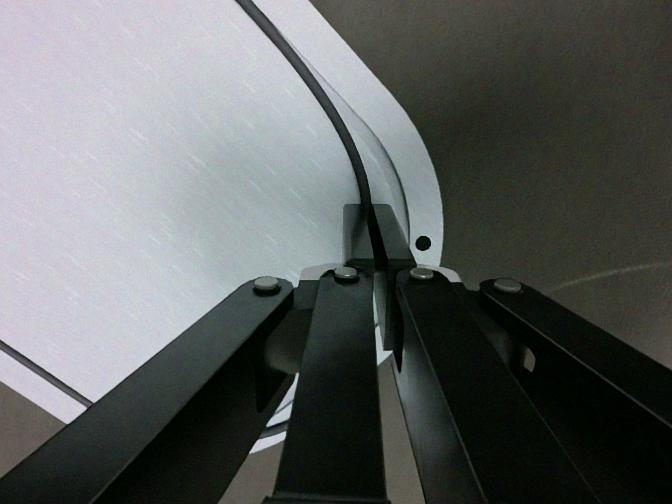

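Call:
{"name": "move", "arguments": {
  "target": [
    [0,0,0,0,0,0,-0.66,-1,-1, 0,0,-0.005,0,0,0,-1,-1,-1],
    [0,0,0,0,0,0,-0.66,-1,-1, 0.0130,0.0220,-0.005,0,0,-0.064,-1,-1,-1],
    [0,0,0,0,0,0,-0.66,-1,-1, 0.0130,0.0220,0.0003,0,0,-0.064,-1,-1,-1]
  ],
  "speed": [0.03,0.04,0.02],
  "cameras": ["cam_right_wrist"]
}}

Scene clock: 1684.40 s.
left_arm: end_effector_position=(+0.3354, +0.2579, +0.1679) position_measured=213 object_status=3 end_effector_quat_wxyz=(+0.001, +0.979, -0.203, -0.001) | right_arm: end_effector_position=(+0.2576, -0.1009, +0.0512) position_measured=225 object_status=2 end_effector_quat_wxyz=(+0.000, +0.879, -0.476, -0.001)
Joint positions: left_arm=[-0.348 -0.447 -0.029 -2.668 -0.019 2.221 -1.494] | right_arm=[1.451 -0.399 -0.737 -2.909 -0.485 2.551 0.546]
Joint velocities: left_arm=[within noise] | right_arm=[0.001 -0.001 0 0 0 0.004 -0.006]
Joint torques (N m): left_arm=[-0.72 -15.78 -0.35 24.26 1.14 2.16 0.24] | right_arm=[-0.42 -8.83 4.96 16.87 0.08 2.72 -0.16]
External joint torques (N m): left_arm=[-0.72 -0.44 -0.24 1.09 0.45 -0.46 0.24] | right_arm=[-0.37 0.75 0.18 -0.76 -0.34 0.17 -0.16]
Flange force (N): left_arm=[1.3 0.3 -3.8] | right_arm=[1.0 1.2 3.3]
Hand target: left_arm +0.3346, +0.2585, +0.1682; +0.000, +0.978, -0.207, -0.001 | right_arm +0.2572, -0.1010, +0.0505; +0.000, +0.882, -0.472, +0.000
Off the commanded pose: left_arm 0.001 m, 1 deg | right_arm 0.001 m, 1 deg.
move: done
camera_calibration:
cam_right_wrist: T_world_to_cam=[[-0.82793, -0.560703, -0.0119636, 0.168836], [-0.532348, 0.778992, 0.331326, 0.208097], [-0.176456, 0.280684, -0.94344, 0.265242], [0, 0, 0, 1]] pos_world=[0.297368, -0.141889, 0.183312]
Images, in order (width x height): cam_right_wrist 672x504.

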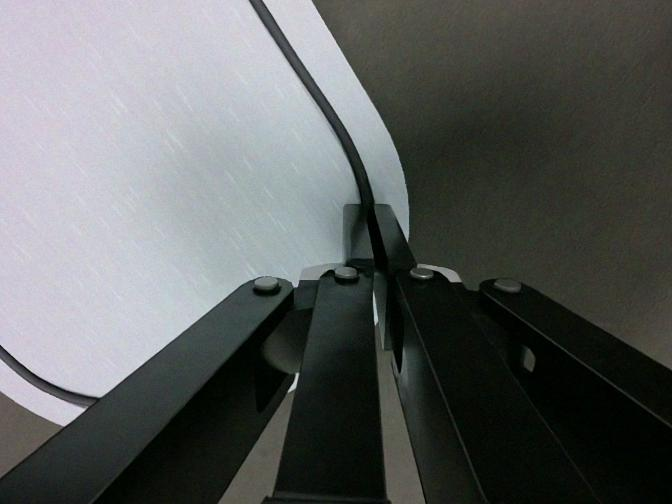

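Call:
{"name": "zoom_image", "arguments": {
  "camera": "cam_right_wrist",
  "region": [240, 0, 440, 220]
}}

Scaled by 2.291 from the camera's 672x504 image, which has a finer 960x720 frame.

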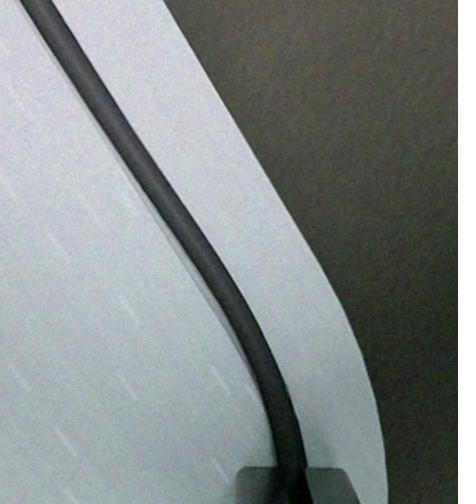

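Call:
{"name": "move", "arguments": {
  "target": [
    [0,0,0,0,0,0,-0.66,-1,-1, 0,-0.0008,0.005,0,0,0,-1,-1,-1],
    [0,0,0,0,0,0,-0.66,-1,-1, 0,-0.0008,0.0008,0,0,0,-0.72,-1,-1],
    [0,0,0,0,0,0,-0.66,-1,-1, 0,-0.0008,-0.0125,0,0,0,-0.72,-1,-1],
    [0,0,0,0,0,0,-0.66,-1,-1, 0,-0.0008,-0.0125,0,0,0,-1,-1,-1],
    [0,0,0,0,0,0,-0.66,-1,-1, 0,-0.0008,0.0055,0,0,0,-1,-1,-1],
    [0,0,0,0,0,0,-0.66,-1,-1, 0,-0.0008,-0.0090,0,0,0,-1,-1,-1]
  ],
  "speed": [0.02,0.02,0.04,0.04,0.03,0.06],
  "cameras": ["cam_right_wrist"]
}}

Scene clock: 1716.93 s.
left_arm: end_effector_position=(+0.3354, +0.2579, +0.1679) position_measured=213 object_status=3 end_effector_quat_wxyz=(+0.001, +0.979, -0.203, -0.001) | right_arm: end_effector_position=(+0.2571, -0.1001, +0.0555) position_measured=230 object_status=3 end_effector_quat_wxyz=(-0.001, +0.881, -0.473, -0.001)
Joint positions: left_arm=[-0.348 -0.447 -0.029 -2.668 -0.019 2.221 -1.494] | right_arm=[1.449 -0.417 -0.732 -2.907 -0.488 2.533 0.543]
Joint velocities: left_arm=[within noise] | right_arm=[0 0 0.001 0.001 0 -0.004 -0.001]
Joint torques (N m): left_arm=[-0.69 -15.71 -0.34 24.29 1.14 2.17 0.28] | right_arm=[-1.05 -9.69 6.23 17.51 0.2 2.38 0.02]
External joint torques (N m): left_arm=[-0.71 -0.25 -0.23 0.97 0.45 -0.49 0.28] | right_arm=[-1 -0.36 1.28 -0.27 -0.24 -0.17 0.02]
Flange force (N): left_arm=[1.6 0.1 -3.3] | right_arm=[1.6 7.2 -5.5]
Hand target: left_arm +0.3346, +0.2585, +0.1682; +0.000, +0.978, -0.207, -0.001 | right_arm +0.2576, -0.1007, +0.0559; +0.000, +0.882, -0.472, +0.000
Off the commanded pose: left_arm 0.001 m, 1 deg | right_arm 0.001 m, 0 deg.
move: done
camera_calibration:
cam_right_wrist: T_world_to_cam=[[-0.823571, -0.567073, -0.0126131, 0.167182], [-0.53833, 0.774434, 0.332344, 0.206839], [-0.178696, 0.280499, -0.943074, 0.269482], [0, 0, 0, 1]] pos_world=[0.297189, -0.140968, 0.187508]
Images, in order (width x height): cam_right_wrist 672x504.

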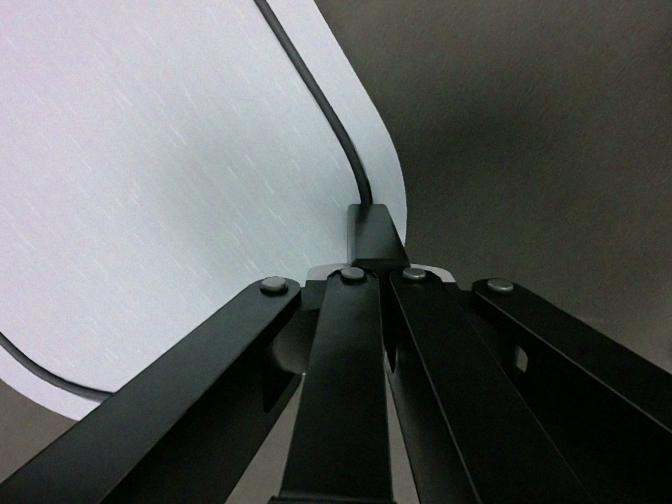

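Call:
{"name": "zoom_image", "arguments": {
  "camera": "cam_right_wrist",
  "region": [240, 0, 440, 220]
}}

Scaled by 2.291 from the camera's 672x504 image, which has a finer 960x720 frame.

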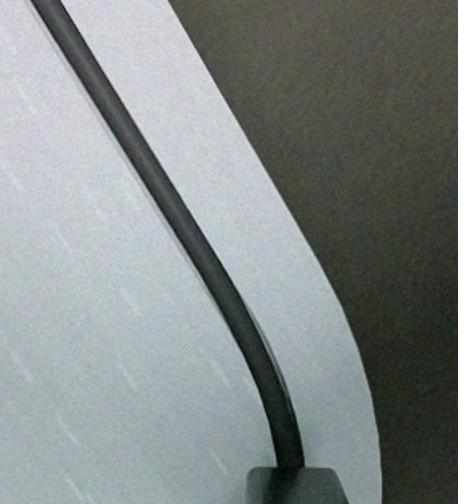

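Call:
{"name": "move", "arguments": {
  "target": [
    [0,0,0,0,0,0,-0.66,-1,-1, 0.0248,-0.0022,0.0023,0,0,-0.0778,-1,-1,-1],
    [0,0,0,0,0,0,-0.66,-1,-1, 0.0248,-0.0022,0.0143,0,0,-0.0778,-1,-1,-1],
    [0,0,0,0,0,0,-0.66,-1,-1, 0.0242,-0.0047,0.0143,0,0,-0.0778,-1,-1,-1],
    [0,0,0,0,0,0,-0.66,-1,-1, 0.0242,-0.0047,0,0,0,-0.0778,-1,-1,-1],
    [0,0,0,0,0,0,-0.66,-1,-1, 0.0482,-0.0112,0.0023,0,0,-0.1556,-1,-1,-1],
    [0,0,0,0,0,0,-0.66,-1,-1, 0.0482,-0.0112,0.0143,0,0,-0.1556,-1,-1,-1],
    [0,0,0,0,0,0,-0.66,-1,-1, 0.0468,-0.0133,0.0143,0,0,-0.1556,-1,-1,-1],
    [0,0,0,0,0,0,-0.66,-1,-1, 0.0468,-0.0133,0,0,0,-0.1556,-1,-1,-1],
    [0,0,0,0,0,0,-0.66,-1,-1, 0.0707,-0.0267,0.0023,0,0,-0.1889,-1,-1,-1],
    [0,0,0,0,0,0,-0.66,-1,-1, 0.0707,-0.0267,0.0143,0,0,-0.1889,-1,-1,-1],
    [0,0,0,0,0,0,-0.66,-1,-1, 0.0707,-0.0267,-0.027,0,0,-0.1889,-1,-1,-1]
  ],
  "speed": [0.15,0.03,0.01,0.06,0.15,0.03,0.01,0.06,0.15,0.03,0.08],
  "cameras": ["cam_right_wrist"]
}}

Scene clock: 1752.97 s.
left_arm: end_effector_position=(+0.3354, +0.2579, +0.1679) position_measured=213 object_status=3 end_effector_quat_wxyz=(+0.001, +0.979, -0.203, -0.001) | right_arm: end_effector_position=(+0.2670, -0.1133, +0.0499) position_measured=230 object_status=3 end_effector_quat_wxyz=(+0.001, +0.931, -0.366, -0.001)
Joint positions: left_arm=[-0.348 -0.447 -0.029 -2.668 -0.019 2.221 -1.494] | right_arm=[1.511 -0.437 -0.865 -2.902 -0.585 2.52 0.327]
Joint torques (N m): left_arm=[-0.7 -15.72 -0.32 24.33 1.15 2.18 0.27] | right_arm=[-0.32 -5.93 6.44 16.06 0.12 3.14 0.06]
External joint torques (N m): left_arm=[-0.7 -0.41 -0.21 1.18 0.47 -0.45 0.27] | right_arm=[-0.38 1.39 0.34 -0.98 -0.31 0.59 0.06]
External joint torques when the fault began: right_arm=[0.13 5.07 -0.24 -2.59 -0.6 2.1 -0.15]
Flange force (N): left_arm=[1.7 0.1 -3.8] | right_arm=[-0.7 0.1 7.6]
Flange force when the fault began (N): right_arm=[-1.8 -11.9 33.1]
Hand target: left_arm +0.3346, +0.2585, +0.1682; +0.000, +0.978, -0.207, -0.001 | right_arm +0.2670, -0.1133, +0.0499; +0.001, +0.931, -0.366, -0.001 (not the last commanded pose)
Tool commands: left_gripper/position=-0.66 left_gripper/force_limit=-1.0 left_gripper/speed=-1.0 right_gripper/position=-1.0 right_gripper/force_limit=-1.0 right_gripper/speed=-1.0
Off the commanded pose: left_arm 0.001 m, 1 deg | right_arm 0.038 m, 21 deg.
FORCE FAULT: contact force on the right arm reached its limit, and that arm stopped. The contact can be on any part of that arm, not only on its tool. That arm's remaining commands of this call were not run. That arm is still stopped at the end of this call. While its stop runs, that arm takes no new command, but execute_actions still moves its gripper.
CLEAR FAULT: the right arm stays stopped (Reflex) until you call clear_fault(arm="right_arm").
move: fault (right_arm); path passed 2 of 11 targets
camera_calibration:
cam_right_wrist: T_world_to_cam=[[-0.668607, -0.743569, -0.00834918, 0.106246], [-0.703561, 0.628918, 0.330852, 0.251906], [-0.24076, 0.227084, -0.943646, 0.280263], [0, 0, 0, 1]] pos_world=[0.315744, -0.14307, 0.182012]
Images, in order (width x height): cam_right_wrist 672x504.

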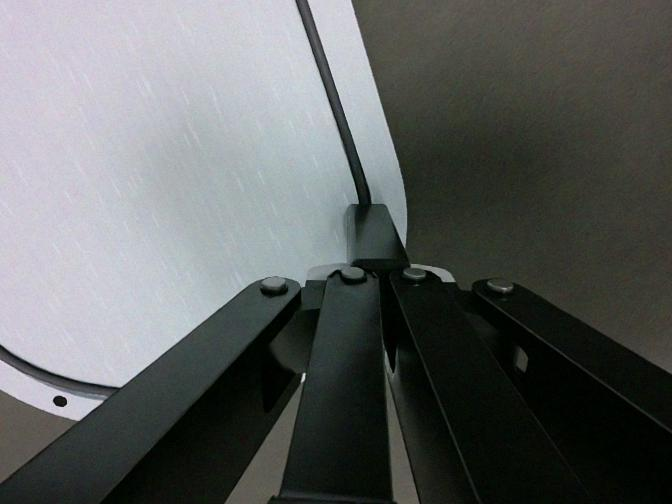

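Call:
{"name": "clear_fault", "arguments": {
  "arm": "right_arm"
}}

Call:
{"name": "move", "arguments": {
  "target": [0,0,0,0,0,0,-0.66,-1,-1, 0,0,-0.0101,0,0,0,-1,-1,-1],
  "speed": 0.03,
  "cameras": ["cam_right_wrist"]
}}

Call:
{"name": "zoom_image", "arguments": {
  "camera": "cam_right_wrist",
  "region": [260, 0, 440, 220]
}}

Scene clock: 1759.83 s.
left_arm: end_effector_position=(+0.3354, +0.2579, +0.1679) position_measured=213 object_status=3 end_effector_quat_wxyz=(+0.001, +0.979, -0.203, -0.001) | right_arm: end_effector_position=(+0.2670, -0.1133, +0.0499) position_measured=230 object_status=3 end_effector_quat_wxyz=(+0.001, +0.931, -0.366, -0.001)
Joint positions: left_arm=[-0.348 -0.447 -0.029 -2.668 -0.019 2.221 -1.494] | right_arm=[1.511 -0.437 -0.865 -2.902 -0.585 2.52 0.327]
Joint torques (N m): left_arm=[-0.7 -15.73 -0.33 24.29 1.15 2.17 0.27] | right_arm=[-0.32 -5.96 6.47 16.03 0.12 3.12 0.05]
External joint torques (N m): left_arm=[-0.7 -0.36 -0.22 1.05 0.46 -0.47 0.27] | right_arm=[-0.35 1.37 0.4 -1.02 -0.31 0.57 0.05]
Flange force (N): left_arm=[1.5 0.1 -3.6] | right_arm=[-0.8 0.3 7.4]
Hand target: left_arm +0.3346, +0.2585, +0.1682; +0.000, +0.978, -0.207, -0.001 | right_arm +0.2670, -0.1133, +0.0499; +0.001, +0.931, -0.366, -0.001 (not the last commanded pose)
Tool commands: left_gripper/position=-0.66 left_gripper/force_limit=-1.0 left_gripper/speed=-1.0 right_gripper/position=-1.0 right_gripper/force_limit=-1.0 right_gripper/speed=-1.0
Off the commanded pose: left_arm 0.001 m, 1 deg | right_arm 0.038 m, 21 deg.
FORCE FAULT, CONTINUED: the right arm's stop, for the force fault that an earlier result reported, is over. The call counts as one of the actions that you can send in this scene. That arm's target is now where it stood when the stop ended, not its last command. That arm accepts commands again.
CLEAR FAULT: your call cleared the right arm's force fault. If the contact force or a joint's load stays at its limit, that arm stops again.

Scene clock: 1760.77 s.
left_arm: end_effector_position=(+0.3354, +0.2579, +0.1679) position_measured=213 object_status=3 end_effector_quat_wxyz=(+0.001, +0.979, -0.203, -0.001) | right_arm: end_effector_position=(+0.2665, -0.1129, +0.0554) position_measured=230 object_status=3 end_effector_quat_wxyz=(+0.001, +0.931, -0.365, -0.001)
Joint positions: left_arm=[-0.348 -0.447 -0.029 -2.668 -0.019 2.221 -1.494] | right_arm=[1.501 -0.46 -0.851 -2.9 -0.585 2.496 0.327]
Joint velocities: left_arm=[within noise] | right_arm=[0 0 0 0.001 0 -0.005 0.001]
Joint torques (N m): left_arm=[-0.7 -15.76 -0.35 24.29 1.16 2.18 0.25] | right_arm=[-0.87 -7.47 7.32 17.32 0.33 2.39 0.13]
External joint torques (N m): left_arm=[-0.7 -0.34 -0.23 1.04 0.47 -0.47 0.25] | right_arm=[-0.89 -0.35 1.06 -0.04 -0.12 -0.17 0.13]
Flange force (N): left_arm=[1.5 0.2 -3.5] | right_arm=[-0.3 6.7 -5.8]
Hand target: left_arm +0.3346, +0.2585, +0.1682; +0.000, +0.978, -0.207, -0.001 | right_arm +0.2670, -0.1133, +0.0560; +0.001, +0.931, -0.366, -0.001
Off the commanded pose: left_arm 0.001 m, 1 deg | right_arm 0.001 m, 0 deg.
move: done
camera_calibration:
cam_right_wrist: T_world_to_cam=[[-0.666583, -0.745377, -0.00898087, 0.105555], [-0.705281, 0.626733, 0.331338, 0.249691], [-0.241343, 0.227198, -0.943469, 0.28543], [0, 0, 0, 1]] pos_world=[0.31535, -0.142661, 0.187511]
Images, in order (width x height): cam_right_wrist 672x504.

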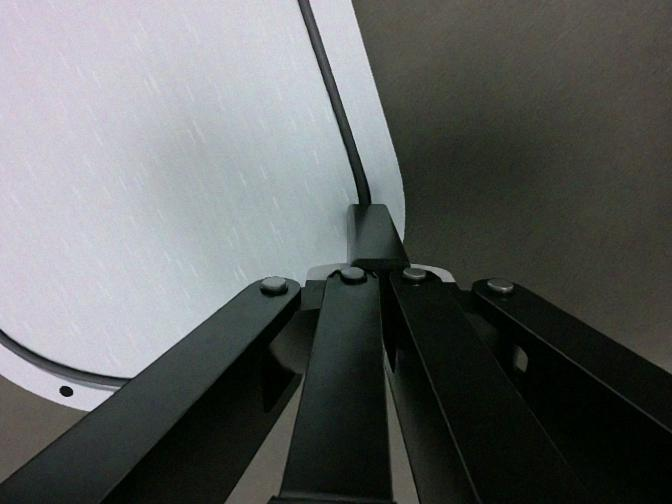

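Scaled by 2.291 from the camera's 672x504 image, which has a finer 960x720 frame.

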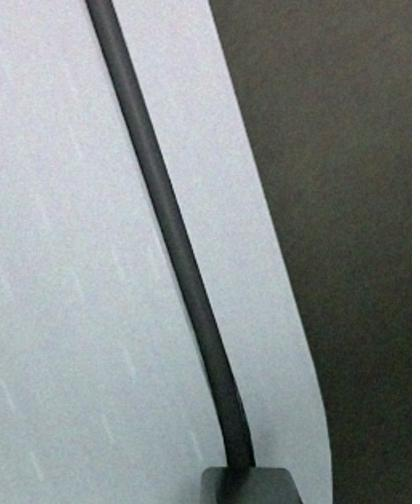

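Call:
{"name": "move", "arguments": {
  "target": [
    [0,0,0,0,0,0,-0.66,-1,-1, 0.0212,-0.0022,0.0025,0,0,-0.0667,-1,-1,-1],
    [0,0,0,0,0,0,-0.66,-1,-1, 0.0212,-0.0022,0.0125,0,0,-0.0667,-1,-1,-1],
    [0,0,0,0,0,0,-0.66,-1,-1, 0.0212,-0.0022,0,0,0,-0.0667,-1,-1,-1],
    [0,0,0,0,0,0,-0.66,-1,-1, 0.0370,-0.0070,0.0025,0,0,-0.1078,-1,-1,-1],
    [0,0,0,0,0,0,-0.66,-1,-1, 0.0370,-0.0070,0.0125,0,0,-0.1078,-1,-1,-1],
    [0,0,0,0,0,0,-0.66,-1,-1, 0.0370,-0.0070,0,0,0,-0.1078,-1,-1,-1],
    [0,0,0,0,0,0,-0.66,-1,-1, 0.0590,-0.0147,0.0025,0,0,-0.1078,-1,-1,-1],
    [0,0,0,0,0,0,-0.66,-1,-1, 0.0590,-0.0147,0.0125,0,0,-0.1078,-1,-1,-1],
    [0,0,0,0,0,0,-0.66,-1,-1, 0.0590,-0.0147,-0.0267,0,0,-0.1078,-1,-1,-1]
  ],
  "speed": [0.1,0.02,0.06,0.1,0.02,0.06,0.1,0.02,0.06],
  "cameras": ["cam_right_wrist"]
}}

Call:
{"name": "zoom_image", "arguments": {
  "camera": "cam_right_wrist",
  "region": [280, 20, 460, 220]
}}

Scene clock: 1797.57 s.
left_arm: end_effector_position=(+0.3354, +0.2579, +0.1679) position_measured=213 object_status=3 end_effector_quat_wxyz=(+0.001, +0.979, -0.203, -0.001) | right_arm: end_effector_position=(+0.2990, -0.1304, +0.0716) position_measured=230 object_status=3 end_effector_quat_wxyz=(+0.001, +0.979, -0.204, -0.001)
Joint positions: left_arm=[-0.348 -0.447 -0.029 -2.668 -0.019 2.221 -1.494] | right_arm=[1.567 -0.564 -1.009 -2.836 -0.709 2.373 -0.013]
Joint velocities: left_arm=[within noise] | right_arm=[-0.001 -0.001 0 0.001 0.001 -0.003 -0.001]
Joint torques (N m): left_arm=[-0.67 -15.76 -0.34 24.29 1.15 2.18 0.3] | right_arm=[-0.64 -3.55 9.84 17.05 0.39 2.3 -0.1]
External joint torques (N m): left_arm=[-0.67 -0.46 -0.22 1.15 0.46 -0.45 0.3] | right_arm=[-0.63 -0.35 0.72 -0.19 -0.14 -0.28 -0.1]
Flange force (N): left_arm=[1.4 0.0 -3.8] | right_arm=[-2.0 5.8 -5.2]
Hand target: left_arm +0.3346, +0.2585, +0.1682; +0.000, +0.978, -0.207, -0.001 | right_arm +0.2990, -0.1309, +0.0719; +0.001, +0.979, -0.204, -0.002
Off the commanded pose: left_arm 0.001 m, 1 deg | right_arm 0.001 m, 0 deg.
move: done
camera_calibration:
cam_right_wrist: T_world_to_cam=[[-0.383762, -0.923376, -0.0101298, 0.0065335], [-0.872779, 0.359106, 0.330604, 0.2935], [-0.301634, 0.135714, -0.943715, 0.318613], [0, 0, 0, 1]] pos_world=[0.354772, -0.142605, 0.203714]
Images, in order (width x height): cam_right_wrist 672x504.

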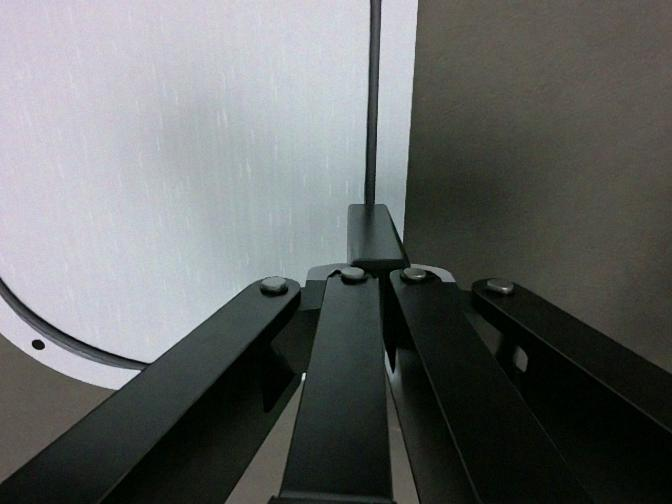

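Scaled by 2.520 from the camera's 672x504 image, which has a finer 960x720 frame.

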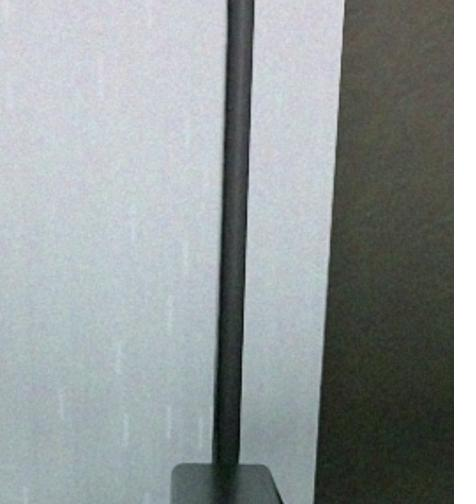

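Call:
{"name": "move", "arguments": {
  "target": [
    [0,0,0,0,0,0,-0.66,-1,-1, 0,0.0033,0.029,0,0,0,-1,-1,-1],
    [0,0,0,0,0,0,-0.66,-1,-1, 0,0.0033,0.039,0,0,0,-1,-1,-1],
    [0,0,0,0,0,0,-0.66,-1,-1, 0,0.0033,0.0265,0,0,0,-1,-1,-1],
    [0,0,0,0,0,0,-0.66,-1,-1, 0.0233,0.0038,0.029,0,0,0,-1,-1,-1],
    [0,0,0,0,0,0,-0.66,-1,-1, 0.0233,0.0038,0.039,0,0,0,-1,-1,-1],
    [0,0,0,0,0,0,-0.66,-1,-1, 0.0233,0.0038,0.0265,0,0,0,-1,-1,-1],
    [0,0,0,0,0,0,-0.66,-1,-1, 0.0467,0.0042,0.029,0,0,0,-1,-1,-1],
    [0,0,0,0,0,0,-0.66,-1,-1, 0.0467,0.0042,0.0395,0,0,0,-1,-1,-1],
    [0,0,0,0,0,0,-0.66,-1,-1, 0.0467,0.0042,-0.05,0,0,0,-1,-1,-1]
  ],
  "speed": [0.1,0.02,0.06,0.1,0.02,0.06,0.1,0.02,0.1],
  "cameras": ["cam_right_wrist"]
}}

Call:
{"name": "zoom_image", "arguments": {
  "camera": "cam_right_wrist",
  "region": [240, 0, 440, 220]
}}

Scene clock: 1849.10 s.
left_arm: end_effector_position=(+0.3354, +0.2579, +0.1679) position_measured=213 object_status=3 end_effector_quat_wxyz=(+0.001, +0.979, -0.203, -0.001) | right_arm: end_effector_position=(+0.3242, -0.1439, +0.1017) position_measured=230 object_status=3 end_effector_quat_wxyz=(+0.001, +0.979, -0.205, +0.000)
Joint positions: left_arm=[-0.348 -0.447 -0.029 -2.668 -0.019 2.221 -1.494] | right_arm=[1.526 -0.639 -0.991 -2.773 -0.698 2.252 -0.074]
Joint velocities: left_arm=[within noise] | right_arm=[-0.001 -0.002 0 0 -0.001 -0.004 -0.001]
Joint torques (N m): left_arm=[-0.69 -15.73 -0.37 24.32 1.15 2.18 0.28] | right_arm=[-0.55 -2.33 11.43 17.98 0.48 2.38 -0.14]
External joint torques (N m): left_arm=[-0.72 -0.33 -0.29 1.11 0.46 -0.46 0.28] | right_arm=[-0.58 -0.26 0.69 -0.31 -0.1 -0.23 -0.14]
Flange force (N): left_arm=[1.7 0.2 -3.6] | right_arm=[-2.1 5.1 -3.6]
Hand target: left_arm +0.3346, +0.2585, +0.1682; +0.000, +0.978, -0.207, -0.001 | right_arm +0.3238, -0.1443, +0.1019; +0.001, +0.979, -0.204, -0.002
Off the commanded pose: left_arm 0.001 m, 1 deg | right_arm 0.001 m, 0 deg.
move: done
camera_calibration:
cam_right_wrist: T_world_to_cam=[[-0.385189, -0.92278, -0.0102918, 0.00476552], [-0.872424, 0.360488, 0.330039, 0.310481], [-0.300843, 0.136106, -0.943911, 0.356217], [0, 0, 0, 1]] pos_world=[0.379872, -0.15601, 0.233816]
Images, in order (width x height): cam_right_wrist 672x504.

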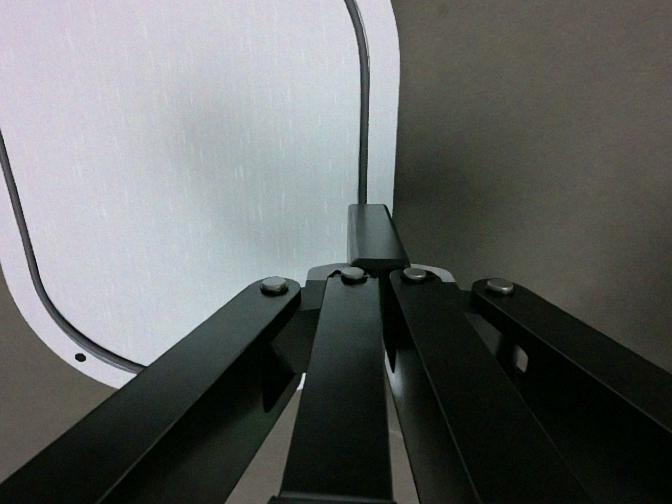

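Scaled by 2.291 from the camera's 672x504 image, which has a finer 960x720 frame.

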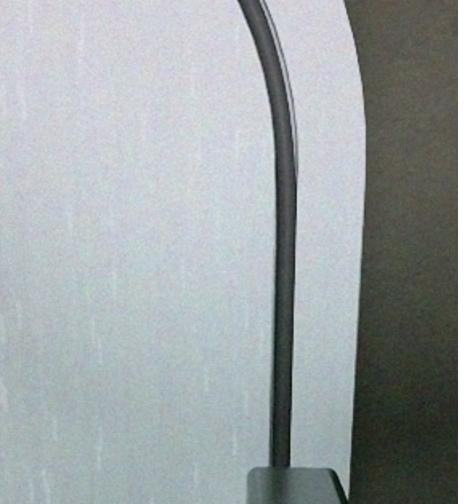

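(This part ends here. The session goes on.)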